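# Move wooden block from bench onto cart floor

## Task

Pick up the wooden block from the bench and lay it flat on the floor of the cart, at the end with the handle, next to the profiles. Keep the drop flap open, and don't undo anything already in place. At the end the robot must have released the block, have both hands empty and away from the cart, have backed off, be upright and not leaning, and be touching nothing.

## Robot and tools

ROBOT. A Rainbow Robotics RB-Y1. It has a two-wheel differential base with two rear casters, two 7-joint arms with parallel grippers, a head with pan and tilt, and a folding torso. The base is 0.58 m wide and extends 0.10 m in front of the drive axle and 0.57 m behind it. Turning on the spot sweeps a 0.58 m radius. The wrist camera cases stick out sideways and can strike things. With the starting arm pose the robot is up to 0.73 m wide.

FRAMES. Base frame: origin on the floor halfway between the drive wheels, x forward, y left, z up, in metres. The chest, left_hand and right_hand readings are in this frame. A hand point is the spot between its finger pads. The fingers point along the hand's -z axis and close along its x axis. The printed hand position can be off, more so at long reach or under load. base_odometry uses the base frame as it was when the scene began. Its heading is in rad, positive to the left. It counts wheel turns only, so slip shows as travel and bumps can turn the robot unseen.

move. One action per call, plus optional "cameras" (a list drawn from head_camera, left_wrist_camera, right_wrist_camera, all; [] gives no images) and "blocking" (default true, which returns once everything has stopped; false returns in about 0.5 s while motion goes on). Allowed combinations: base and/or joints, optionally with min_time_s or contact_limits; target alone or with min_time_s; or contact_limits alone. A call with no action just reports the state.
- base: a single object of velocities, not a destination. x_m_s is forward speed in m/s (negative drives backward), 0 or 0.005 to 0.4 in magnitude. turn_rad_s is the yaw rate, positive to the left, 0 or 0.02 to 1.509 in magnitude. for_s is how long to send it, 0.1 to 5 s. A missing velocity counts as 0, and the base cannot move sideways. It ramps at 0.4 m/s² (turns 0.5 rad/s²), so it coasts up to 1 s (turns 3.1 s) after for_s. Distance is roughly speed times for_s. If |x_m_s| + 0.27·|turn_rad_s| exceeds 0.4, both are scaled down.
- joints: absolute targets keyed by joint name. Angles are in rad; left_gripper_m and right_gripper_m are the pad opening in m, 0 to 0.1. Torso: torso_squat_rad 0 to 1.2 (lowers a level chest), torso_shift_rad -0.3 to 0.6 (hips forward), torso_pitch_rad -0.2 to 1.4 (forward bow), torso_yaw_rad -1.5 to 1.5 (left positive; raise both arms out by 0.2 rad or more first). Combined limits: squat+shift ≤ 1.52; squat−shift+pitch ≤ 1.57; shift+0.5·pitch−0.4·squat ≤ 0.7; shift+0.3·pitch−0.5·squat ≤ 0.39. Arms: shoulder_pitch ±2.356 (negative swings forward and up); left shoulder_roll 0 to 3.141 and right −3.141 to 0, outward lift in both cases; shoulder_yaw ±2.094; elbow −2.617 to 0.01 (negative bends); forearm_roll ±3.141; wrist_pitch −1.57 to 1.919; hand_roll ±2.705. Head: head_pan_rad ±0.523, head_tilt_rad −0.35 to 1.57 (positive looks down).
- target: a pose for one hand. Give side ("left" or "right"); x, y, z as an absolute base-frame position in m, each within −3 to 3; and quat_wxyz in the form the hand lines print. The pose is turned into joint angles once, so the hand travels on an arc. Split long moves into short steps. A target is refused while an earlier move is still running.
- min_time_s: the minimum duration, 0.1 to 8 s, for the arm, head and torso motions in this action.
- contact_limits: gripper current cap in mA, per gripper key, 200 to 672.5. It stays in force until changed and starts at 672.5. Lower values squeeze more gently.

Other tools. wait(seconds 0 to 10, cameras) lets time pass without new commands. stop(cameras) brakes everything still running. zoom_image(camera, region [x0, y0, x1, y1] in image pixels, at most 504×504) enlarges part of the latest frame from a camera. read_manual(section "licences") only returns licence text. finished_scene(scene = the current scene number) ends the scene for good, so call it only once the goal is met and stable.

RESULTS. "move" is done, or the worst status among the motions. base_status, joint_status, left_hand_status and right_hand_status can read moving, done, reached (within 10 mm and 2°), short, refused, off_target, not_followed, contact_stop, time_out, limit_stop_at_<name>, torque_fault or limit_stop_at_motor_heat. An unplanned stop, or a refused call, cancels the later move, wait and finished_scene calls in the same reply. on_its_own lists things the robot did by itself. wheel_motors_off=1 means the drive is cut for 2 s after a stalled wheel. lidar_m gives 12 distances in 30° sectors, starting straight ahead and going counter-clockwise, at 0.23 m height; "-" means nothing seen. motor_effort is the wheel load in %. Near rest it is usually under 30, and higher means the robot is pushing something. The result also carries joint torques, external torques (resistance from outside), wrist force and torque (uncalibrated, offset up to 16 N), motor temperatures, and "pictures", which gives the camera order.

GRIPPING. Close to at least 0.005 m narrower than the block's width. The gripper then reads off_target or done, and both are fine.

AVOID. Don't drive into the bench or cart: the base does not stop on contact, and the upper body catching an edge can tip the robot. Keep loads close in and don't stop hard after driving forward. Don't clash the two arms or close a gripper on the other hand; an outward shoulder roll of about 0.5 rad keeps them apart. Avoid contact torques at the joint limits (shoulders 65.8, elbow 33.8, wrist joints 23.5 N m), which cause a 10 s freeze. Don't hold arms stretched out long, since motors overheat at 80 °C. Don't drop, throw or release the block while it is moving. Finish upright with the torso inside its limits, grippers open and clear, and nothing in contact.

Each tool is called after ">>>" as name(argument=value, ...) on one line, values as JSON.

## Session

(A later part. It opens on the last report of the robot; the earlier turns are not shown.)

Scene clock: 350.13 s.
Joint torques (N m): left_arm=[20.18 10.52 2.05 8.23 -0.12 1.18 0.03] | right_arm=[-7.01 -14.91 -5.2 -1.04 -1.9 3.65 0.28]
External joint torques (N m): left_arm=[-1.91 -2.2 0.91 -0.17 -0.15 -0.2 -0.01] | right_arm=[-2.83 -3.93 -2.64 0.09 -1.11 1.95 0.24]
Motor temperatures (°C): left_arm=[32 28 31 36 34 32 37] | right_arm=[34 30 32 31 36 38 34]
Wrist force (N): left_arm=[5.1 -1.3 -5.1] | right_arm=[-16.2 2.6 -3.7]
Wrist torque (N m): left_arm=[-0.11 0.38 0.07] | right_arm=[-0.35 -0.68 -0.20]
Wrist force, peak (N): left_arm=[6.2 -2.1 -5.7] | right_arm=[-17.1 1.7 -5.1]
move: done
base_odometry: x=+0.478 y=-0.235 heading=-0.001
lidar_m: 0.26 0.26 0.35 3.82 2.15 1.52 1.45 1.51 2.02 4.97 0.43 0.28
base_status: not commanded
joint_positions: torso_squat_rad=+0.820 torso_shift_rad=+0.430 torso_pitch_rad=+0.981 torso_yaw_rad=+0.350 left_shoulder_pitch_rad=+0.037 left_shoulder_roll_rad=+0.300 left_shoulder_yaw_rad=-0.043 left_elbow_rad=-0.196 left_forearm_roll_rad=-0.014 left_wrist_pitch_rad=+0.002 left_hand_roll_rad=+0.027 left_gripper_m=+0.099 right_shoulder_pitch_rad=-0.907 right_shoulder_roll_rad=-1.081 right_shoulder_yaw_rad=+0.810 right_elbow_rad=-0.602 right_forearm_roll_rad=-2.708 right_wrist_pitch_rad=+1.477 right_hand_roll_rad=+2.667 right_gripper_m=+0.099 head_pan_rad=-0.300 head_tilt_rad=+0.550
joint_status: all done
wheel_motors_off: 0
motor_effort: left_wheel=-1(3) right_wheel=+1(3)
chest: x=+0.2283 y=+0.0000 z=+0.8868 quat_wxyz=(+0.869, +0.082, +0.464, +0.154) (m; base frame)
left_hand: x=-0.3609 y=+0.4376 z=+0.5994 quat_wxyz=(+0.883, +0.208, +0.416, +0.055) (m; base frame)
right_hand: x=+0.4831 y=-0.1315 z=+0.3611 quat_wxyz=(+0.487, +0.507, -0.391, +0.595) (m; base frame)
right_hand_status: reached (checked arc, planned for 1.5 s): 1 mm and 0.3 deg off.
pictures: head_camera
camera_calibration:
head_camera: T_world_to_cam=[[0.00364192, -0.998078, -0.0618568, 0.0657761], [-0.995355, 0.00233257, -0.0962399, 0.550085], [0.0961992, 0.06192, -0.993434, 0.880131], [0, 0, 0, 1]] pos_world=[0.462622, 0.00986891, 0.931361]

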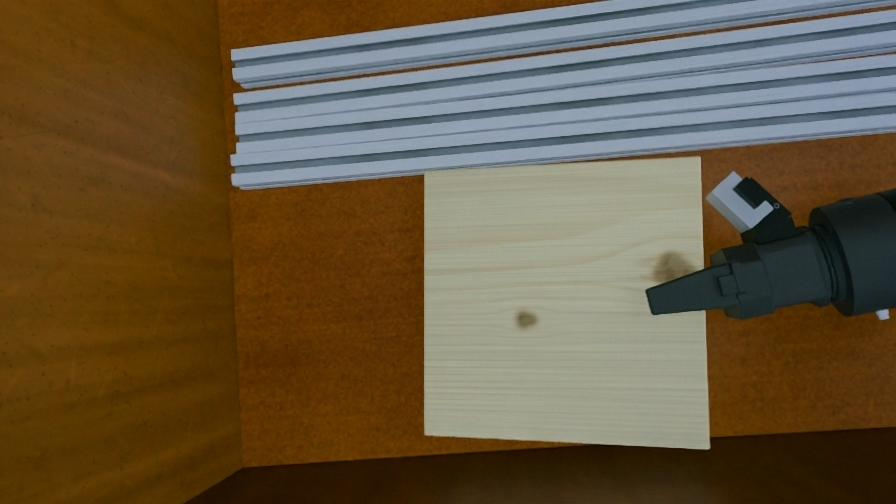

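>>> move(target={"side":"right","x":0.479,"y":-0.072,"z":0.361,"quat_wxyz":[0.485,0.508,-0.392,0.594]}, min_time_s=1.5, cameras=["head_camera"])

>>> move(target={"side":"right","x":0.405,"y":-0.112,"z":0.361,"quat_wxyz":[0.485,0.508,-0.392,0.594]}, min_time_s=1.5, cameras=["head_camera"])

Scene clock: 366.30 s.
Joint torques (N m): left_arm=[20.18 10.62 1.85 8.39 -0.08 1.27 -0.09] | right_arm=[-5.75 -4.8 -2.4 -6.86 -1.98 3.76 -0.14]
External joint torques (N m): left_arm=[-1.91 -2.1 0.71 0 -0.11 -0.11 -0.13] | right_arm=[-0.84 4.31 0.6 -4.1 -1.08 2.13 -0.19]
Motor temperatures (°C): left_arm=[32 28 31 36 34 32 37] | right_arm=[34 30 32 31 36 37 34]
Wrist force (N): left_arm=[5.6 -1.5 -5.3] | right_arm=[-17.0 3.4 3.4]
Wrist torque (N m): left_arm=[-0.09 0.44 0.00] | right_arm=[-0.43 -0.34 -0.24]
Wrist force, peak (N): left_arm=[6.7 -0.9 -5.9] | right_arm=[-17.1 3.5 5.9]
move: done
base_odometry: x=+0.478 y=-0.235 heading=-0.001
lidar_m: 0.25 0.26 0.36 3.83 2.14 1.53 1.45 1.50 2.04 4.97 0.43 0.29
base_status: not commanded
joint_positions: torso_squat_rad=+0.820 torso_shift_rad=+0.430 torso_pitch_rad=+0.981 torso_yaw_rad=+0.350 left_shoulder_pitch_rad=+0.037 left_shoulder_roll_rad=+0.300 left_shoulder_yaw_rad=-0.043 left_elbow_rad=-0.196 left_forearm_roll_rad=-0.014 left_wrist_pitch_rad=+0.002 left_hand_roll_rad=+0.027 left_gripper_m=+0.099 right_shoulder_pitch_rad=-0.896 right_shoulder_roll_rad=-1.060 right_shoulder_yaw_rad=+0.817 right_elbow_rad=-0.804 right_forearm_roll_rad=-2.694 right_wrist_pitch_rad=+1.282 right_hand_roll_rad=+2.600 right_gripper_m=+0.099 head_pan_rad=-0.300 head_tilt_rad=+0.550
joint_status: all done
wheel_motors_off: 0
motor_effort: left_wheel=-2(3) right_wheel=+0(4)
chest: x=+0.2283 y=+0.0000 z=+0.8868 quat_wxyz=(+0.869, +0.082, +0.464, +0.154) (m; base frame)
left_hand: x=-0.3609 y=+0.4377 z=+0.5993 quat_wxyz=(+0.883, +0.208, +0.416, +0.055) (m; base frame)
right_hand: x=+0.4793 y=-0.0731 z=+0.3608 quat_wxyz=(+0.484, +0.509, -0.392, +0.594) (m; base frame)
right_hand_status: reached (checked arc, planned for 1.5 s): 1 mm and 0.1 deg off.
pictures: head_camera
camera_calibration:
head_camera: T_world_to_cam=[[0.0036322, -0.998085, -0.0617573, 0.0656883], [-0.995346, 0.00233882, -0.096339, 0.550172], [0.0962989, 0.0618198, -0.993431, 0.880082], [0, 0, 0, 1]] pos_world=[0.462622, 0.00986918, 0.93136]

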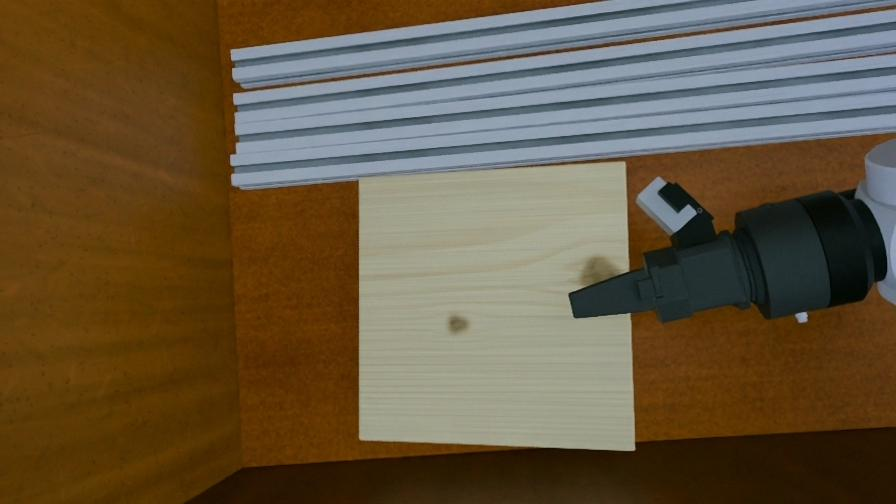

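Scene clock: 368.13 s.
Joint torques (N m): left_arm=[19.76 11.77 1.93 8.3 0.08 1.26 0.04] | right_arm=[5.45 -9.05 -3.34 -4.62 -1.14 3.81 0.16]
External joint torques (N m): left_arm=[-2.32 -0.96 0.8 -0.09 0.06 -0.12 0] | right_arm=[5.68 0.07 -1.11 -1.79 -0.42 2.09 0.11]
Motor temperatures (°C): left_arm=[32 28 31 36 34 32 37] | right_arm=[34 30 32 31 36 37 34]
Wrist force (N): left_arm=[5.5 -1.8 -5.4] | right_arm=[-15.8 1.4 -2.8]
Wrist torque (N m): left_arm=[-0.01 0.42 0.02] | right_arm=[-0.35 -0.54 -0.15]
Wrist force, peak (N): left_arm=[6.1 -1.9 -5.9] | right_arm=[-19.2 -5.7 -1.1]
move: done
base_odometry: x=+0.478 y=-0.235 heading=-0.001
lidar_m: 0.21 0.22 0.28 3.82 2.14 1.53 1.44 1.52 2.02 4.98 0.38 0.24
base_status: not commanded
joint_positions: torso_squat_rad=+0.820 torso_shift_rad=+0.430 torso_pitch_rad=+0.980 torso_yaw_rad=+0.350 left_shoulder_pitch_rad=+0.037 left_shoulder_roll_rad=+0.300 left_shoulder_yaw_rad=-0.043 left_elbow_rad=-0.196 left_forearm_roll_rad=-0.014 left_wrist_pitch_rad=+0.002 left_hand_roll_rad=+0.027 left_gripper_m=+0.099 right_shoulder_pitch_rad=-0.601 right_shoulder_roll_rad=-1.107 right_shoulder_yaw_rad=+0.665 right_elbow_rad=-0.983 right_forearm_roll_rad=-2.665 right_wrist_pitch_rad=+1.243 right_hand_roll_rad=+2.705 right_gripper_m=+0.099 head_pan_rad=-0.300 head_tilt_rad=+0.550
joint_status: all done
wheel_motors_off: 0
motor_effort: left_wheel=+0(5) right_wheel=-8(55)
chest: x=+0.2282 y=+0.0000 z=+0.8869 quat_wxyz=(+0.869, +0.082, +0.464, +0.154) (m; base frame)
left_hand: x=-0.3610 y=+0.4374 z=+0.5992 quat_wxyz=(+0.883, +0.207, +0.416, +0.056) (m; base frame)
right_hand: x=+0.4058 y=-0.1119 z=+0.3610 quat_wxyz=(+0.485, +0.508, -0.391, +0.595) (m; base frame)
right_hand_status: reached (checked arc, planned for 1.5 s): 1 mm and 0.1 deg off.
pictures: head_camera
camera_calibration:
head_camera: T_world_to_cam=[[0.00387356, -0.998072, -0.0619437, 0.0658614], [-0.995315, 0.00213626, -0.0966613, 0.550379], [0.0966073, 0.0620279, -0.993388, 0.880098], [0, 0, 0, 1]] pos_world=[0.462522, 0.00996807, 0.931559]

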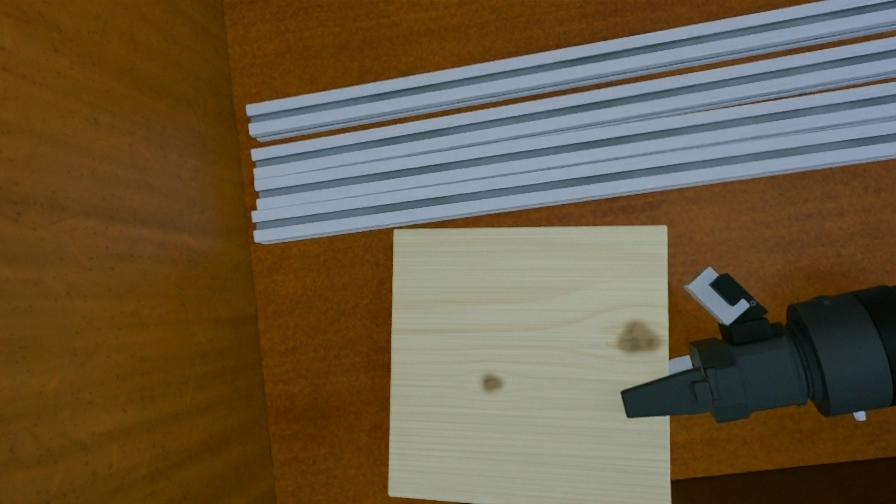

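>>> move(target={"side":"right","x":0.505,"y":-0.152,"z":0.361,"quat_wxyz":[0.485,0.508,-0.392,0.594]}, min_time_s=1.5, cameras=["head_camera"])

Scene clock: 371.97 s.
Joint torques (N m): left_arm=[20.18 11.7 2.17 8.36 -0.01 1.2 0.06] | right_arm=[-5.18 -8.07 -0.37 -0.48 -0.4 2.52 -0.08]
External joint torques (N m): left_arm=[-1.91 -1.02 1.03 -0.03 -0.04 -0.19 0.01] | right_arm=[0.27 2.98 1.36 -0.4 0.32 0.81 -0.13]
Motor temperatures (°C): left_arm=[32 28 31 36 34 32 37] | right_arm=[34 30 32 31 35 37 34]
Wrist force (N): left_arm=[5.1 -1.5 -6.1] | right_arm=[-6.9 -0.4 7.0]
Wrist torque (N m): left_arm=[-0.13 0.41 0.06] | right_arm=[-0.59 0.01 0.03]
Wrist force, peak (N): left_arm=[5.9 -1.6 -6.3] | right_arm=[-18.8 -0.6 8.0]
move: done
base_odometry: x=+0.478 y=-0.235 heading=-0.002
lidar_m: 0.20 0.21 0.28 3.83 2.15 1.53 1.46 1.52 2.02 4.98 0.38 0.24
base_status: not commanded
joint_positions: torso_squat_rad=+0.820 torso_shift_rad=+0.430 torso_pitch_rad=+0.980 torso_yaw_rad=+0.350 left_shoulder_pitch_rad=+0.037 left_shoulder_roll_rad=+0.300 left_shoulder_yaw_rad=-0.043 left_elbow_rad=-0.196 left_forearm_roll_rad=-0.014 left_wrist_pitch_rad=+0.002 left_hand_roll_rad=+0.027 left_gripper_m=+0.099 right_shoulder_pitch_rad=-1.042 right_shoulder_roll_rad=-0.994 right_shoulder_yaw_rad=+0.726 right_elbow_rad=-0.267 right_forearm_roll_rad=-2.556 right_wrist_pitch_rad=+1.665 right_hand_roll_rad=+2.695 right_gripper_m=+0.099 head_pan_rad=-0.300 head_tilt_rad=+0.550
joint_status: all done
wheel_motors_off: 0
motor_effort: left_wheel=-3(3) right_wheel=+1(9)
chest: x=+0.2281 y=+0.0000 z=+0.8869 quat_wxyz=(+0.869, +0.082, +0.464, +0.154) (m; base frame)
left_hand: x=-0.3609 y=+0.4375 z=+0.5992 quat_wxyz=(+0.884, +0.207, +0.416, +0.056) (m; base frame)
right_hand: x=+0.5050 y=-0.1524 z=+0.3615 quat_wxyz=(+0.493, +0.497, -0.389, +0.599) (m; base frame)
right_hand_status: reached (checked arc, as near as the solve gets, planned for 1.5 s): 1 mm and 1.7 deg off.
pictures: head_camera
camera_calibration:
head_camera: T_world_to_cam=[[0.00365702, -0.998084, -0.0617611, 0.0656929], [-0.995306, 0.00233971, -0.0967451, 0.550451], [0.0967042, 0.061825, -0.993391, 0.880065], [0, 0, 0, 1]] pos_world=[0.462521, 0.00986917, 0.931559]

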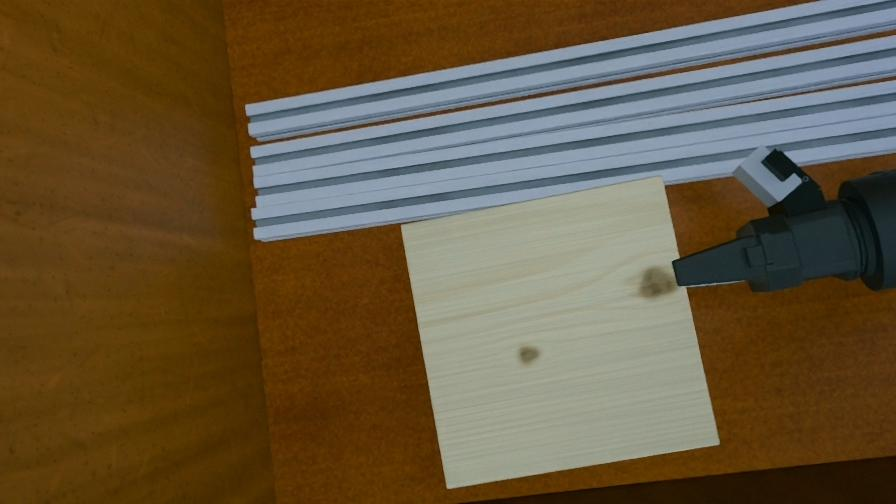

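>>> move(target={"side":"right","x":0.49,"y":-0.185,"z":0.366,"quat_wxyz":[0.493,0.497,-0.389,0.599]}, min_time_s=1, cameras=["head_camera","right_wrist_camera"])

Scene clock: 374.27 s.
Joint torques (N m): left_arm=[20.13 11.42 1.99 8.31 -0.04 1.25 0.08] | right_arm=[-2.98 -14.09 -3.63 -0.39 -0.64 1.97 0.3]
External joint torques (N m): left_arm=[-1.96 -1.31 0.85 -0.08 -0.07 -0.13 0.04] | right_arm=[0.74 -1.64 -1.67 -0.46 0.06 0.26 0.25]
Motor temperatures (°C): left_arm=[32 28 31 36 34 32 37] | right_arm=[34 30 32 31 35 37 34]
Wrist force (N): left_arm=[5.8 -0.5 -5.4] | right_arm=[-6.2 3.0 1.0]
Wrist torque (N m): left_arm=[-0.23 0.48 0.01] | right_arm=[-0.45 -0.28 -0.09]
Wrist force, peak (N): left_arm=[6.1 -2.0 -5.9] | right_arm=[-7.8 -0.2 7.3]
move: done
base_odometry: x=+0.478 y=-0.235 heading=-0.002
lidar_m: 0.21 0.22 0.27 3.82 2.13 1.53 1.46 1.51 2.01 4.97 0.38 0.24
base_status: not commanded
joint_positions: torso_squat_rad=+0.820 torso_shift_rad=+0.430 torso_pitch_rad=+0.980 torso_yaw_rad=+0.350 left_shoulder_pitch_rad=+0.037 left_shoulder_roll_rad=+0.300 left_shoulder_yaw_rad=-0.043 left_elbow_rad=-0.196 left_forearm_roll_rad=-0.014 left_wrist_pitch_rad=+0.002 left_hand_roll_rad=+0.027 left_gripper_m=+0.099 right_shoulder_pitch_rad=-0.932 right_shoulder_roll_rad=-1.062 right_shoulder_yaw_rad=+0.647 right_elbow_rad=-0.352 right_forearm_roll_rad=-2.543 right_wrist_pitch_rad=+1.677 right_hand_roll_rad=+2.705 right_gripper_m=+0.099 head_pan_rad=-0.300 head_tilt_rad=+0.550
joint_status: all done
wheel_motors_off: 0
motor_effort: left_wheel=-3(4) right_wheel=+1(4)
chest: x=+0.2281 y=+0.0000 z=+0.8869 quat_wxyz=(+0.869, +0.082, +0.464, +0.154) (m; base frame)
left_hand: x=-0.3609 y=+0.4375 z=+0.5992 quat_wxyz=(+0.884, +0.207, +0.416, +0.056) (m; base frame)
right_hand: x=+0.4901 y=-0.1848 z=+0.3663 quat_wxyz=(+0.496, +0.495, -0.387, +0.600) (m; base frame)
right_hand_status: reached (checked arc, planned for 1.0 s): 0 mm and 0.5 deg off.
pictures: head_camera, right_wrist_camera
camera_calibration:
head_camera: T_world_to_cam=[[0.00365702, -0.998084, -0.0617611, 0.0656929], [-0.995306, 0.00233971, -0.0967451, 0.550451], [0.0967042, 0.061825, -0.993391, 0.880065], [0, 0, 0, 1]] pos_world=[0.462521, 0.00986917, 0.931559]
right_wrist_camera: T_world_to_cam=[[0.0418509, -0.181562, -0.982488, 0.304568], [-0.734798, -0.671899, 0.0928658, 0.229042], [-0.676994, 0.718044, -0.161531, 0.595764], [0, 0, 0, 1]] pos_world=[0.558882, -0.218594, 0.374199]

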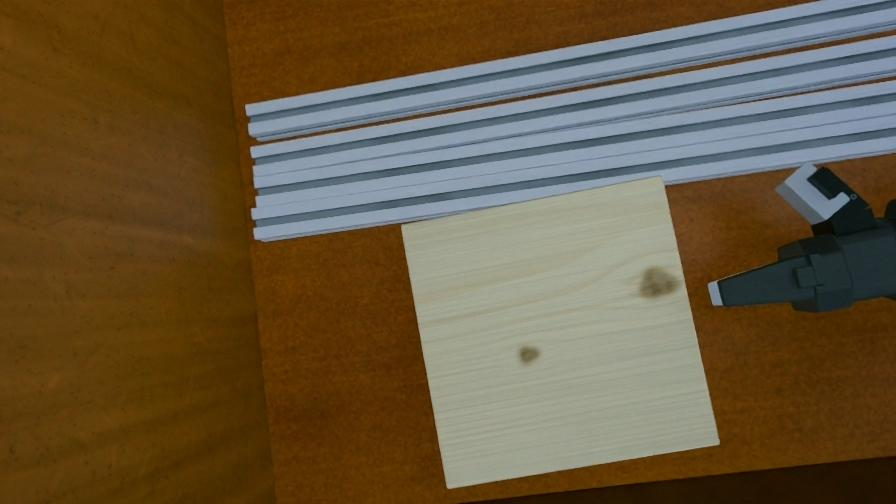

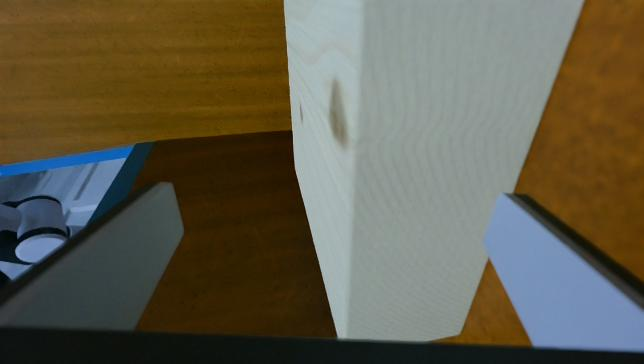

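>>> move(joints={"right_gripper_m":0.0}, cameras=[])

>>> move(target={"side":"right","x":0.478,"y":-0.15,"z":0.350,"quat_wxyz":[0.485,0.508,-0.392,0.594]}, min_time_s=1.2, cameras=["head_camera"])

>>> move(target={"side":"right","x":0.467,"y":-0.075,"z":0.352,"quat_wxyz":[0.485,0.508,-0.392,0.594]}, min_time_s=2, cameras=["head_camera"])

Scene clock: 380.43 s.
Joint torques (N m): left_arm=[20.05 11.14 2.06 8.28 -0.07 1.16 -0.05] | right_arm=[-2.19 -14.21 -3.85 -0.11 -0.56 1.83 0.24]
External joint torques (N m): left_arm=[-2.04 -1.58 0.93 -0.11 -0.1 -0.23 -0.1] | right_arm=[1.53 -1.76 -1.89 -0.18 0.14 0.12 0.19]
Motor temperatures (°C): left_arm=[32 28 31 36 34 32 37] | right_arm=[34 30 32 31 35 37 34]
Wrist force (N): left_arm=[5.9 -1.5 -5.4] | right_arm=[-6.2 2.8 1.0]
Wrist torque (N m): left_arm=[-0.09 0.53 0.01] | right_arm=[-0.41 -0.31 -0.09]
Wrist force, peak (N): left_arm=[6.1 -1.9 -5.8] | right_arm=[-7.0 3.4 1.1]
move: done
base_odometry: x=+0.478 y=-0.235 heading=-0.002
lidar_m: 0.21 0.22 0.29 3.82 2.15 1.54 1.46 1.51 2.04 4.99 0.38 0.24
base_status: not commanded
joint_positions: torso_squat_rad=+0.820 torso_shift_rad=+0.430 torso_pitch_rad=+0.980 torso_yaw_rad=+0.350 left_shoulder_pitch_rad=+0.037 left_shoulder_roll_rad=+0.300 left_shoulder_yaw_rad=-0.043 left_elbow_rad=-0.196 left_forearm_roll_rad=-0.014 left_wrist_pitch_rad=+0.002 left_hand_roll_rad=+0.027 left_gripper_m=+0.099 right_shoulder_pitch_rad=-0.932 right_shoulder_roll_rad=-1.062 right_shoulder_yaw_rad=+0.647 right_elbow_rad=-0.352 right_forearm_roll_rad=-2.543 right_wrist_pitch_rad=+1.677 right_hand_roll_rad=+2.705 right_gripper_m=+0.000 head_pan_rad=-0.300 head_tilt_rad=+0.550
joint_status: all done
wheel_motors_off: 0
motor_effort: left_wheel=-3(4) right_wheel=+2(5)
chest: x=+0.2281 y=+0.0000 z=+0.8869 quat_wxyz=(+0.869, +0.082, +0.464, +0.154) (m; base frame)
left_hand: x=-0.3609 y=+0.4375 z=+0.5992 quat_wxyz=(+0.884, +0.207, +0.416, +0.056) (m; base frame)
right_hand: x=+0.4901 y=-0.1848 z=+0.3663 quat_wxyz=(+0.496, +0.495, -0.387, +0.600) (m; base frame)
pictures: none
No camera images: "cameras" was empty.

Scene clock: 381.97 s.
Joint torques (N m): left_arm=[20.34 11.04 1.9 8.37 -0.09 1.22 -0.04] | right_arm=[0.2 3.54 2.13 1.61 4.01 -5.33 0.22]
External joint torques (N m): left_arm=[-1.72 -1.68 0.77 -0.01 -0.12 -0.16 -0.09] | right_arm=[4.37 13.87 3.64 2.69 4.72 -7.04 0.17]
Motor temperatures (°C): left_arm=[32 28 31 36 34 32 37] | right_arm=[34 30 32 31 35 37 34]
Wrist force (N): left_arm=[4.9 -1.7 -5.0] | right_arm=[24.8 -1.8 31.7]
Wrist torque (N m): left_arm=[-0.03 0.41 0.06] | right_arm=[-0.75 -1.25 0.02]
Wrist force, peak (N): left_arm=[6.1 -1.2 -5.8] | right_arm=[28.7 -2.0 33.3]
move: done
base_odometry: x=+0.478 y=-0.235 heading=-0.002
lidar_m: 0.22 0.22 0.28 3.81 2.15 1.53 1.45 1.52 2.01 4.98 0.38 0.23
base_status: not commanded
joint_positions: torso_squat_rad=+0.820 torso_shift_rad=+0.430 torso_pitch_rad=+0.979 torso_yaw_rad=+0.350 left_shoulder_pitch_rad=+0.037 left_shoulder_roll_rad=+0.300 left_shoulder_yaw_rad=-0.043 left_elbow_rad=-0.196 left_forearm_roll_rad=-0.014 left_wrist_pitch_rad=+0.002 left_hand_roll_rad=+0.027 left_gripper_m=+0.099 right_shoulder_pitch_rad=-0.958 right_shoulder_roll_rad=-0.917 right_shoulder_yaw_rad=+0.256 right_elbow_rad=-0.268 right_forearm_roll_rad=-2.122 right_wrist_pitch_rad=+1.697 right_hand_roll_rad=+2.705 right_gripper_m=+0.000 head_pan_rad=-0.300 head_tilt_rad=+0.550
joint_status: all done
wheel_motors_off: 0
motor_effort: left_wheel=-10(10) right_wheel=+4(7)
chest: x=+0.2276 y=+0.0000 z=+0.8873 quat_wxyz=(+0.869, +0.082, +0.463, +0.153) (m; base frame)
left_hand: x=-0.3609 y=+0.4376 z=+0.5986 quat_wxyz=(+0.884, +0.207, +0.416, +0.055) (m; base frame)
right_hand: x=+0.4797 y=-0.1512 z=+0.3521 quat_wxyz=(+0.491, +0.498, -0.390, +0.599) (m; base frame)
right_hand_status: reached (checked arc, as near as the solve gets, planned for 1.2 s): 3 mm and 1.4 deg off.
pictures: head_camera
camera_calibration:
head_camera: T_world_to_cam=[[0.00341255, -0.998108, -0.0613828, 0.0655066], [-0.995171, 0.00263203, -0.0981239, 0.551147], [0.0980998, 0.0614212, -0.993279, 0.880169], [0, 0, 0, 1]] pos_world=[0.461918, 0.00987103, 0.932355]

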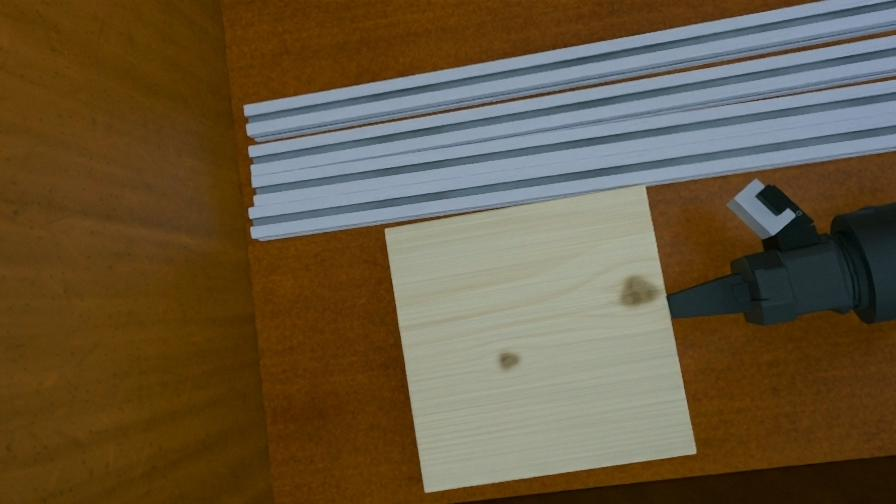

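Scene clock: 384.30 s.
Joint torques (N m): left_arm=[20.37 10.91 1.96 8.35 -0.02 1.18 -0.02] | right_arm=[-0.63 1.03 -1.07 -3.25 0.91 -1.57 -0.3]
External joint torques (N m): left_arm=[-1.7 -1.81 0.82 -0.04 -0.05 -0.2 -0.07] | right_arm=[3.06 8.58 1.25 0.25 1.99 -3.1 -0.35]
Motor temperatures (°C): left_arm=[32 28 31 36 34 32 37] | right_arm=[34 30 32 30 36 38 34]
Wrist force (N): left_arm=[5.2 -0.9 -5.5] | right_arm=[8.0 3.5 20.1]
Wrist torque (N m): left_arm=[-0.16 0.35 0.04] | right_arm=[-0.45 -0.86 -0.01]
Wrist force, peak (N): left_arm=[5.9 -1.7 -6.0] | right_arm=[91.5 0.8 72.5]
move: done
base_odometry: x=+0.478 y=-0.235 heading=-0.002
lidar_m: 0.21 0.21 0.26 3.82 2.15 1.53 1.45 1.52 2.03 4.99 0.38 0.24
base_status: not commanded
joint_positions: torso_squat_rad=+0.820 torso_shift_rad=+0.430 torso_pitch_rad=+0.980 torso_yaw_rad=+0.350 left_shoulder_pitch_rad=+0.037 left_shoulder_roll_rad=+0.300 left_shoulder_yaw_rad=-0.043 left_elbow_rad=-0.196 left_forearm_roll_rad=-0.014 left_wrist_pitch_rad=+0.002 left_hand_roll_rad=+0.027 left_gripper_m=+0.099 right_shoulder_pitch_rad=-0.787 right_shoulder_roll_rad=-0.854 right_shoulder_yaw_rad=+0.231 right_elbow_rad=-0.719 right_forearm_roll_rad=-2.139 right_wrist_pitch_rad=+1.459 right_hand_roll_rad=+2.491 right_gripper_m=+0.000 head_pan_rad=-0.300 head_tilt_rad=+0.550
joint_status: all done
wheel_motors_off: 0
motor_effort: left_wheel=-8(25) right_wheel=+6(14)
chest: x=+0.2279 y=+0.0001 z=+0.8871 quat_wxyz=(+0.869, +0.082, +0.463, +0.153) (m; base frame)
left_hand: x=-0.3609 y=+0.4376 z=+0.5989 quat_wxyz=(+0.884, +0.207, +0.416, +0.055) (m; base frame)
right_hand: x=+0.4679 y=-0.0755 z=+0.3523 quat_wxyz=(+0.483, +0.511, -0.394, +0.593) (m; base frame)
right_hand_status: reached (checked arc, planned for 2.0 s): 1 mm and 0.5 deg off.
pictures: head_camera
camera_calibration:
head_camera: T_world_to_cam=[[0.00347936, -0.998097, -0.061573, 0.0656205], [-0.995249, 0.00253471, -0.0973271, 0.550694], [0.0972979, 0.0616191, -0.993346, 0.880076], [0, 0, 0, 1]] pos_world=[0.46222, 0.00987025, 0.931858]

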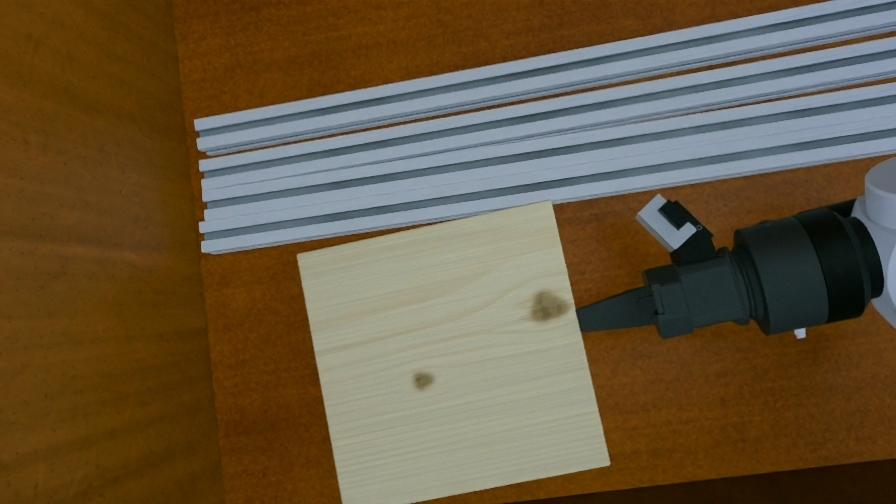

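>>> move(target={"side":"right","x":0.475,"y":-0.15,"z":0.37,"quat_wxyz":[0.5381,0.4474,-0.4129,0.5831]}, min_time_s=1.2, cameras=["head_camera"])

>>> move(target={"side":"right","x":0.47,"y":-0.17,"z":0.50,"quat_wxyz":[0.6147,0.3106,-0.2866,0.6660]}, min_time_s=1.5, cameras=["head_camera"])

>>> move(target={"side":"right","x":0.46,"y":-0.20,"z":0.70,"quat_wxyz":[0.6468,0.2210,-0.2039,0.7009]}, min_time_s=1.5, cameras=["head_camera"])

Scene clock: 387.70 s.
Joint torques (N m): left_arm=[20.44 10.69 1.72 8.29 0.02 1.08 0.01] | right_arm=[10.54 -3.23 -3.17 -3.52 -1.54 1.4 -0.23]
External joint torques (N m): left_arm=[-1.63 -2.02 0.59 -0.1 -0.01 -0.3 -0.04] | right_arm=[10.49 6.62 0.38 0.02 -0.41 -0.01 -0.27]
Motor temperatures (°C): left_arm=[32 28 31 36 34 32 37] | right_arm=[34 30 32 30 36 37 34]
Wrist force (N): left_arm=[5.0 -1.6 -5.5] | right_arm=[-6.6 3.3 0.7]
Wrist torque (N m): left_arm=[-0.04 0.40 0.04] | right_arm=[-0.45 -0.35 -0.11]
Wrist force, peak (N): left_arm=[7.5 -0.4 -5.9] | right_arm=[7.9 4.2 20.8]
move: done
base_odometry: x=+0.478 y=-0.235 heading=-0.001
lidar_m: 0.16 0.17 0.21 3.84 2.14 1.54 1.46 1.52 2.04 4.94 0.32 0.19
base_status: not commanded
joint_positions: torso_squat_rad=+0.820 torso_shift_rad=+0.430 torso_pitch_rad=+0.979 torso_yaw_rad=+0.350 left_shoulder_pitch_rad=+0.037 left_shoulder_roll_rad=+0.300 left_shoulder_yaw_rad=-0.043 left_elbow_rad=-0.196 left_forearm_roll_rad=-0.014 left_wrist_pitch_rad=+0.002 left_hand_roll_rad=+0.027 left_gripper_m=+0.099 right_shoulder_pitch_rad=-0.475 right_shoulder_roll_rad=-0.998 right_shoulder_yaw_rad=+0.063 right_elbow_rad=-1.010 right_forearm_roll_rad=-2.274 right_wrist_pitch_rad=+1.344 right_hand_roll_rad=+2.452 right_gripper_m=+0.000 head_pan_rad=-0.300 head_tilt_rad=+0.550
joint_status: all done
wheel_motors_off: 0
motor_effort: left_wheel=+11(73) right_wheel=-23(67)
chest: x=+0.2280 y=+0.0005 z=+0.8871 quat_wxyz=(+0.869, +0.081, +0.463, +0.154) (m; base frame)
left_hand: x=-0.3612 y=+0.4374 z=+0.5987 quat_wxyz=(+0.884, +0.207, +0.416, +0.056) (m; base frame)
right_hand: x=+0.4769 y=-0.1495 z=+0.3708 quat_wxyz=(+0.536, +0.448, -0.414, +0.584) (m; base frame)
right_hand_status: reached (checked arc, planned for 1.2 s): 2 mm and 0.3 deg off.
pictures: head_camera
camera_calibration:
head_camera: T_world_to_cam=[[0.00446212, -0.998116, -0.0611922, 0.0655137], [-0.995234, 0.00152858, -0.0975052, 0.550972], [0.097415, 0.0613356, -0.993352, 0.880077], [0, 0, 0, 1]] pos_world=[0.462321, 0.010568, 0.931958]

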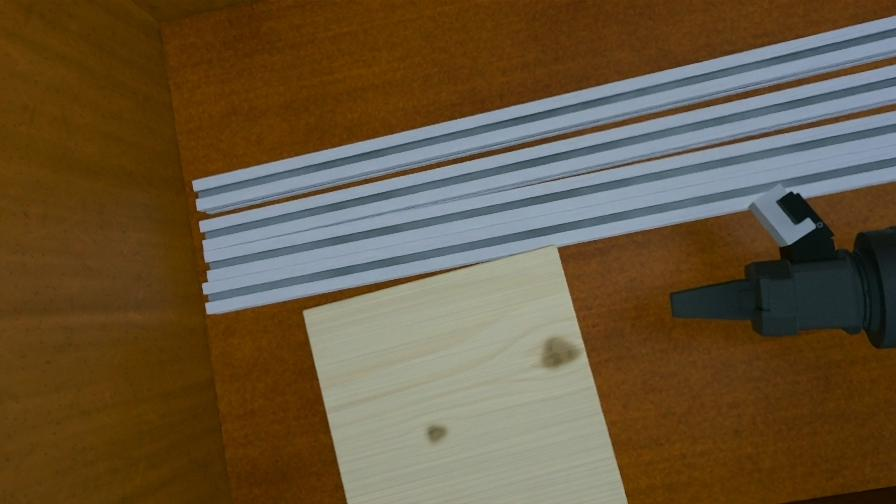

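Scene clock: 389.53 s.
Joint torques (N m): left_arm=[20.44 10.67 2.08 8.27 -0.06 1.19 0.04] | right_arm=[2.97 -1.28 -6.14 -5.1 -0.88 0.39 0.29]
External joint torques (N m): left_arm=[-1.64 -2.05 0.95 -0.12 -0.08 -0.19 0] | right_arm=[1.1 0.22 -0.55 -0.14 -0.09 0.27 0.25]
Motor temperatures (°C): left_arm=[32 28 31 36 34 32 37] | right_arm=[34 30 32 30 36 37 34]
Wrist force (N): left_arm=[5.9 -1.5 -5.3] | right_arm=[-5.1 3.6 -1.1]
Wrist torque (N m): left_arm=[-0.10 0.51 0.01] | right_arm=[-0.42 -0.22 -0.14]
Wrist force, peak (N): left_arm=[6.3 -1.4 -6.0] | right_arm=[-7.3 3.5 0.4]
move: done
base_odometry: x=+0.478 y=-0.235 heading=-0.001
lidar_m: 0.17 0.17 0.21 3.82 2.15 1.54 1.44 1.51 2.01 4.97 0.33 0.19
base_status: not commanded
joint_positions: torso_squat_rad=+0.820 torso_shift_rad=+0.430 torso_pitch_rad=+0.980 torso_yaw_rad=+0.350 left_shoulder_pitch_rad=+0.037 left_shoulder_roll_rad=+0.300 left_shoulder_yaw_rad=-0.043 left_elbow_rad=-0.196 left_forearm_roll_rad=-0.014 left_wrist_pitch_rad=+0.002 left_hand_roll_rad=+0.027 left_gripper_m=+0.099 right_shoulder_pitch_rad=+0.547 right_shoulder_roll_rad=-1.344 right_shoulder_yaw_rad=-0.604 right_elbow_rad=-2.184 right_forearm_roll_rad=-2.005 right_wrist_pitch_rad=+0.663 right_hand_roll_rad=+1.690 right_gripper_m=+0.000 head_pan_rad=-0.300 head_tilt_rad=+0.550
joint_status: all done
wheel_motors_off: 0
motor_effort: left_wheel=+0(11) right_wheel=-2(24)
chest: x=+0.2281 y=+0.0001 z=+0.8870 quat_wxyz=(+0.869, +0.082, +0.463, +0.154) (m; base frame)
left_hand: x=-0.3609 y=+0.4376 z=+0.5991 quat_wxyz=(+0.884, +0.207, +0.416, +0.056) (m; base frame)
right_hand: x=+0.4699 y=-0.1702 z=+0.4998 quat_wxyz=(+0.614, +0.311, -0.288, +0.665) (m; base frame)
right_hand_status: reached (checked arc, planned for 1.5 s): 0 mm and 0.2 deg off.
pictures: head_camera
camera_calibration:
head_camera: T_world_to_cam=[[0.00366107, -0.998091, -0.06166, 0.0657035], [-0.995287, 0.00233824, -0.0969443, 0.550537], [0.0969034, 0.0617243, -0.993378, 0.880064], [0, 0, 0, 1]] pos_world=[0.462421, 0.00996941, 0.931659]

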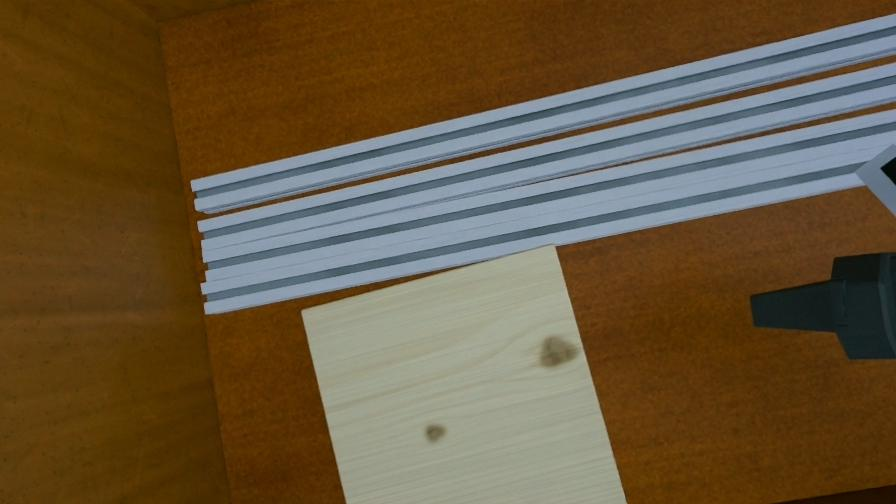

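Scene clock: 391.37 s.
Joint torques (N m): left_arm=[20.19 10.59 1.88 8.31 0.06 1.27 0.08] | right_arm=[4.98 2.94 -7.29 0.81 -0.85 -0.79 0.22]
External joint torques (N m): left_arm=[-1.89 -2.13 0.75 -0.08 0.03 -0.11 0.03] | right_arm=[1.14 1.89 -0.85 0.25 -0.01 -0.22 0.19]
Motor temperatures (°C): left_arm=[32 28 31 36 34 32 37] | right_arm=[34 30 32 30 35 37 34]
Wrist force (N): left_arm=[5.9 -1.1 -5.7] | right_arm=[-4.8 4.0 -2.5]
Wrist torque (N m): left_arm=[-0.12 0.51 -0.02] | right_arm=[-0.53 -0.28 -0.11]
Wrist force, peak (N): left_arm=[5.9 -2.4 -5.6] | right_arm=[-6.7 3.9 -1.7]
move: short
base_odometry: x=+0.478 y=-0.235 heading=-0.001
lidar_m: 0.17 0.17 0.21 3.83 2.15 1.54 1.45 1.52 2.01 4.96 0.33 0.19
base_status: not commanded
joint_positions: torso_squat_rad=+0.820 torso_shift_rad=+0.430 torso_pitch_rad=+0.980 torso_yaw_rad=+0.350 left_shoulder_pitch_rad=+0.037 left_shoulder_roll_rad=+0.300 left_shoulder_yaw_rad=-0.043 left_elbow_rad=-0.196 left_forearm_roll_rad=-0.014 left_wrist_pitch_rad=+0.002 left_hand_roll_rad=+0.027 left_gripper_m=+0.099 right_shoulder_pitch_rad=+0.735 right_shoulder_roll_rad=-1.063 right_shoulder_yaw_rad=-1.746 right_elbow_rad=-2.617 right_forearm_roll_rad=-2.220 right_wrist_pitch_rad=+1.303 right_hand_roll_rad=+1.061 right_gripper_m=+0.000 head_pan_rad=-0.300 head_tilt_rad=+0.550
joint_status: all done
wheel_motors_off: 0
motor_effort: left_wheel=-1(1) right_wheel=+1(2)
chest: x=+0.2281 y=+0.0001 z=+0.8869 quat_wxyz=(+0.869, +0.082, +0.463, +0.154) (m; base frame)
left_hand: x=-0.3609 y=+0.4376 z=+0.5991 quat_wxyz=(+0.884, +0.207, +0.416, +0.055) (m; base frame)
right_hand: x=+0.4606 y=-0.2005 z=+0.7000 quat_wxyz=(+0.636, +0.253, -0.199, +0.701) (m; base frame)
right_hand_status: short (checked arc, as near as the solve gets, planned for 1.5 s): 1 mm and 3.9 deg off. The place is met; only the turn is off.
pictures: head_camera
camera_calibration:
head_camera: T_world_to_cam=[[0.00367084, -0.998084, -0.0617595, 0.0657913], [-0.995297, 0.002332, -0.0968452, 0.550449], [0.0968037, 0.0618245, -0.993381, 0.880112], [0, 0, 0, 1]] pos_world=[0.462421, 0.00996915, 0.931659]

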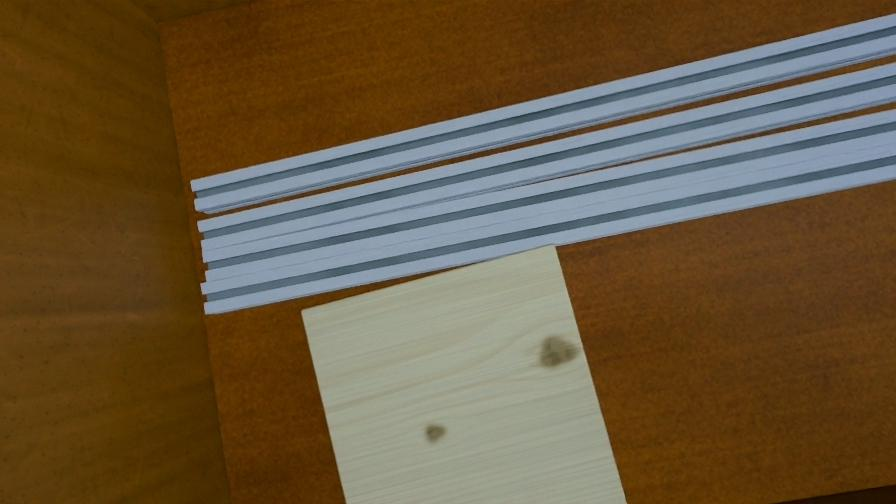

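>>> move(joints={"torso_squat_rad":0.55,"torso_shift_rad":0.25,"torso_pitch_rad":0.7,"head_tilt_rad":0.7}, cameras=["head_camera"])

Scene clock: 394.73 s.
Joint torques (N m): left_arm=[15.23 10.86 2.21 6.2 -0.03 0.73 -0.02] | right_arm=[4.71 -0.58 -6.72 2.26 -0.54 -1.03 0.28]
External joint torques (N m): left_arm=[-1.46 -1.87 1.08 -0.18 -0.07 -0.22 -0.06] | right_arm=[0.96 1.82 -0.3 0.27 -0.03 -0.04 0.25]
Motor temperatures (°C): left_arm=[32 28 31 36 34 32 37] | right_arm=[34 30 32 30 35 37 34]
Wrist force (N): left_arm=[3.7 -1.5 -6.9] | right_arm=[-4.5 4.9 -2.8]
Wrist torque (N m): left_arm=[-0.09 0.30 0.03] | right_arm=[-0.52 -0.24 -0.08]
Wrist force, peak (N): left_arm=[4.8 -0.5 -7.5] | right_arm=[-4.6 5.5 -2.9]
move: done
base_odometry: x=+0.478 y=-0.235 heading=-0.001
lidar_m: 0.16 0.17 0.21 3.83 2.15 1.53 1.45 1.51 2.02 4.97 0.33 0.19
base_status: not commanded
joint_positions: torso_squat_rad=+0.550 torso_shift_rad=+0.250 torso_pitch_rad=+0.700 torso_yaw_rad=+0.350 left_shoulder_pitch_rad=+0.037 left_shoulder_roll_rad=+0.300 left_shoulder_yaw_rad=-0.043 left_elbow_rad=-0.196 left_forearm_roll_rad=-0.014 left_wrist_pitch_rad=+0.002 left_hand_roll_rad=+0.027 left_gripper_m=+0.099 right_shoulder_pitch_rad=+0.735 right_shoulder_roll_rad=-1.063 right_shoulder_yaw_rad=-1.746 right_elbow_rad=-2.617 right_forearm_roll_rad=-2.220 right_wrist_pitch_rad=+1.303 right_hand_roll_rad=+1.061 right_gripper_m=+0.000 head_pan_rad=-0.300 head_tilt_rad=+0.700
joint_status: all done
wheel_motors_off: 0
motor_effort: left_wheel=+0(3) right_wheel=+0(4)
chest: x=+0.1190 y=+0.0001 z=+1.0954 quat_wxyz=(+0.925, +0.060, +0.338, +0.164) (m; base frame)
left_hand: x=-0.3675 y=+0.4376 z=+0.6560 quat_wxyz=(+0.933, +0.198, +0.289, +0.084) (m; base frame)
right_hand: x=+0.3941 y=-0.2004 z=+0.9800 quat_wxyz=(+0.602, +0.153, -0.286, +0.730) (m; base frame)
pictures: head_camera
camera_calibration:
head_camera: T_world_to_cam=[[0.0168241, -0.998325, -0.0553458, 0.0706008], [-0.974279, -0.00392797, -0.225311, 0.586793], [0.224716, 0.0577129, -0.972714, 1.08687], [0, 0, 0, 1]] pos_world=[0.326275, 0.0100608, 1.19334]

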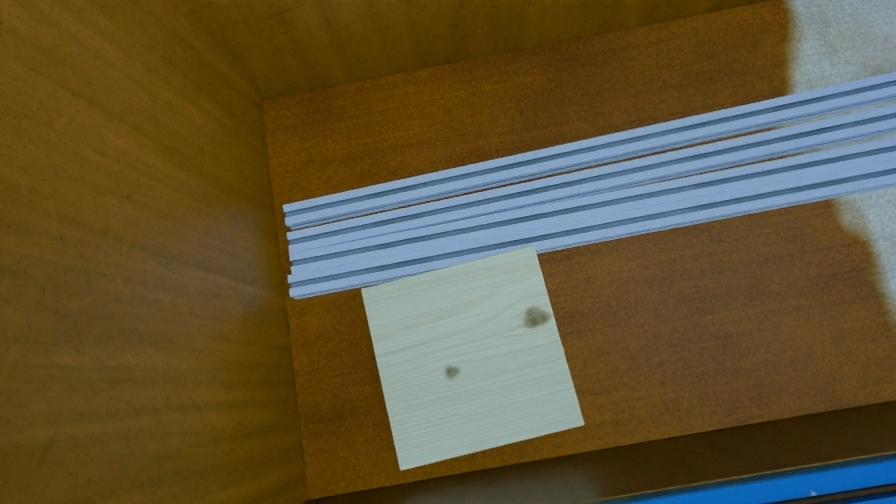

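>>> move(base={"x_m_s":-0.2,"for_s":2.0}, cameras=["head_camera"])

>>> move(joints={"torso_yaw_rad":0.0,"torso_pitch_rad":0.3,"torso_shift_rad":0.0,"torso_squat_rad":0.4,"head_pan_rad":0.0}, cameras=["head_camera"])

Scene clock: 399.00 s.
Joint torques (N m): left_arm=[14.99 10.73 2.05 6.28 -0.04 0.79 0.07] | right_arm=[5.06 -0.99 -6.78 2.23 -0.48 -1.13 0.19]
External joint torques (N m): left_arm=[-1.71 -2 0.92 -0.11 -0.07 -0.16 0.03] | right_arm=[1.31 1.41 -0.36 0.24 0.03 -0.13 0.16]
Motor temperatures (°C): left_arm=[32 28 31 36 34 32 37] | right_arm=[34 30 32 30 35 37 34]
Wrist force (N): left_arm=[4.5 -1.1 -6.2] | right_arm=[-4.0 4.8 -2.5]
Wrist torque (N m): left_arm=[-0.13 0.41 0.06] | right_arm=[-0.47 -0.17 -0.10]
Wrist force, peak (N): left_arm=[4.5 -2.3 -7.3] | right_arm=[-4.9 5.9 -2.8]
move: done
base_odometry: x=+0.078 y=-0.235 heading=-0.001
lidar_m: 0.56 0.56 1.75 4.72 1.55 1.11 1.05 1.11 1.48 3.68 1.03 0.63
base_status: done (sent for 2 of 2 s)
joint_positions: torso_squat_rad=+0.550 torso_shift_rad=+0.250 torso_pitch_rad=+0.700 torso_yaw_rad=+0.350 left_shoulder_pitch_rad=+0.037 left_shoulder_roll_rad=+0.300 left_shoulder_yaw_rad=-0.043 left_elbow_rad=-0.196 left_forearm_roll_rad=-0.014 left_wrist_pitch_rad=+0.002 left_hand_roll_rad=+0.027 left_gripper_m=+0.099 right_shoulder_pitch_rad=+0.735 right_shoulder_roll_rad=-1.063 right_shoulder_yaw_rad=-1.746 right_elbow_rad=-2.617 right_forearm_roll_rad=-2.220 right_wrist_pitch_rad=+1.303 right_hand_roll_rad=+1.061 right_gripper_m=+0.000 head_pan_rad=-0.300 head_tilt_rad=+0.700
joint_status: not commanded
wheel_motors_off: 0
motor_effort: left_wheel=+9(27) right_wheel=-10(24)
chest: x=+0.1190 y=+0.0001 z=+1.0954 quat_wxyz=(+0.925, +0.060, +0.338, +0.164) (m; base frame)
left_hand: x=-0.3675 y=+0.4376 z=+0.6560 quat_wxyz=(+0.933, +0.198, +0.289, +0.084) (m; base frame)
right_hand: x=+0.3941 y=-0.2005 z=+0.9800 quat_wxyz=(+0.602, +0.153, -0.286, +0.730) (m; base frame)
pictures: head_camera
camera_calibration:
head_camera: T_world_to_cam=[[0.016845, -0.99832, -0.0554431, 0.0707098], [-0.974279, -0.00392638, -0.225311, 0.586794], [0.224715, 0.0578124, -0.972708, 1.08687], [0, 0, 0, 1]] pos_world=[0.326275, 0.0100606, 1.19334]

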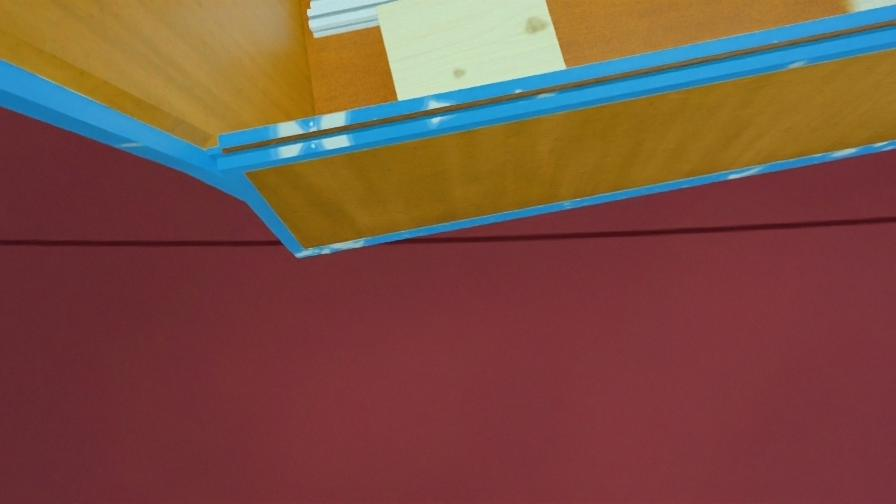

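Scene clock: 401.53 s.
Joint torques (N m): left_arm=[6.42 6.61 1.64 2.7 -0.09 0.11 -0.06] | right_arm=[4.11 -5.48 -5.93 5.11 0.07 -1.33 0.34]
External joint torques (N m): left_arm=[-0.9 -1.62 0.91 -0.13 -0.11 -0.11 -0.07] | right_arm=[1.02 1.38 -0.45 0.59 -0.09 0.05 0.33]
Motor temperatures (°C): left_arm=[32 28 31 36 34 32 37] | right_arm=[34 30 32 30 35 37 34]
Wrist force (N): left_arm=[2.2 0.0 -7.5] | right_arm=[-3.0 6.8 -1.8]
Wrist torque (N m): left_arm=[-0.23 0.28 0.06] | right_arm=[-0.57 -0.11 -0.09]
Wrist force, peak (N): left_arm=[2.4 -0.5 -8.2] | right_arm=[-3.2 7.8 -2.3]
move: done
base_odometry: x=+0.078 y=-0.235 heading=-0.001
lidar_m: 0.56 0.56 1.75 4.73 1.55 1.11 1.05 1.10 1.48 3.68 1.04 0.64
base_status: not commanded
joint_positions: torso_squat_rad=+0.400 torso_shift_rad=+0.000 torso_pitch_rad=+0.300 torso_yaw_rad=+0.000 left_shoulder_pitch_rad=+0.037 left_shoulder_roll_rad=+0.300 left_shoulder_yaw_rad=-0.043 left_elbow_rad=-0.196 left_forearm_roll_rad=-0.014 left_wrist_pitch_rad=+0.002 left_hand_roll_rad=+0.027 left_gripper_m=+0.099 right_shoulder_pitch_rad=+0.735 right_shoulder_roll_rad=-1.063 right_shoulder_yaw_rad=-1.746 right_elbow_rad=-2.617 right_forearm_roll_rad=-2.220 right_wrist_pitch_rad=+1.303 right_hand_roll_rad=+1.061 right_gripper_m=+0.000 head_pan_rad=+0.000 head_tilt_rad=+0.700
joint_status: all done
wheel_motors_off: 0
motor_effort: left_wheel=+12(14) right_wheel=-11(14)
chest: x=-0.1366 y=+0.0001 z=+1.2209 quat_wxyz=(+0.989, +0.000, +0.149, +0.000) (m; base frame)
left_hand: x=-0.2650 y=+0.4416 z=+0.5807 quat_wxyz=(+0.986, +0.141, +0.073, -0.047) (m; base frame)
right_hand: x=+0.0795 y=-0.2859 z=+1.2472 quat_wxyz=(+0.649, -0.089, -0.356, +0.666) (m; base frame)
pictures: head_camera
camera_calibration:
head_camera: T_world_to_cam=[[-0.0106204, -0.999502, -0.0297302, 0.0403019], [-0.809082, 0.026061, -0.587118, 0.831102], [0.5876, 0.0178187, -0.808955, 1.1153], [0, 0, 0, 1]] pos_world=[0.0175052, -0.00125082, 1.39138]

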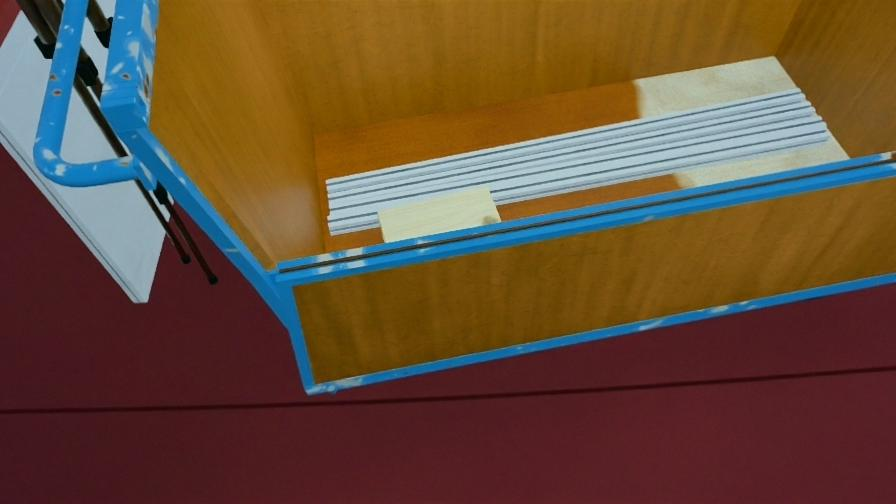

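>>> finished_scene(scene=2)

The scene is finished: the task was done.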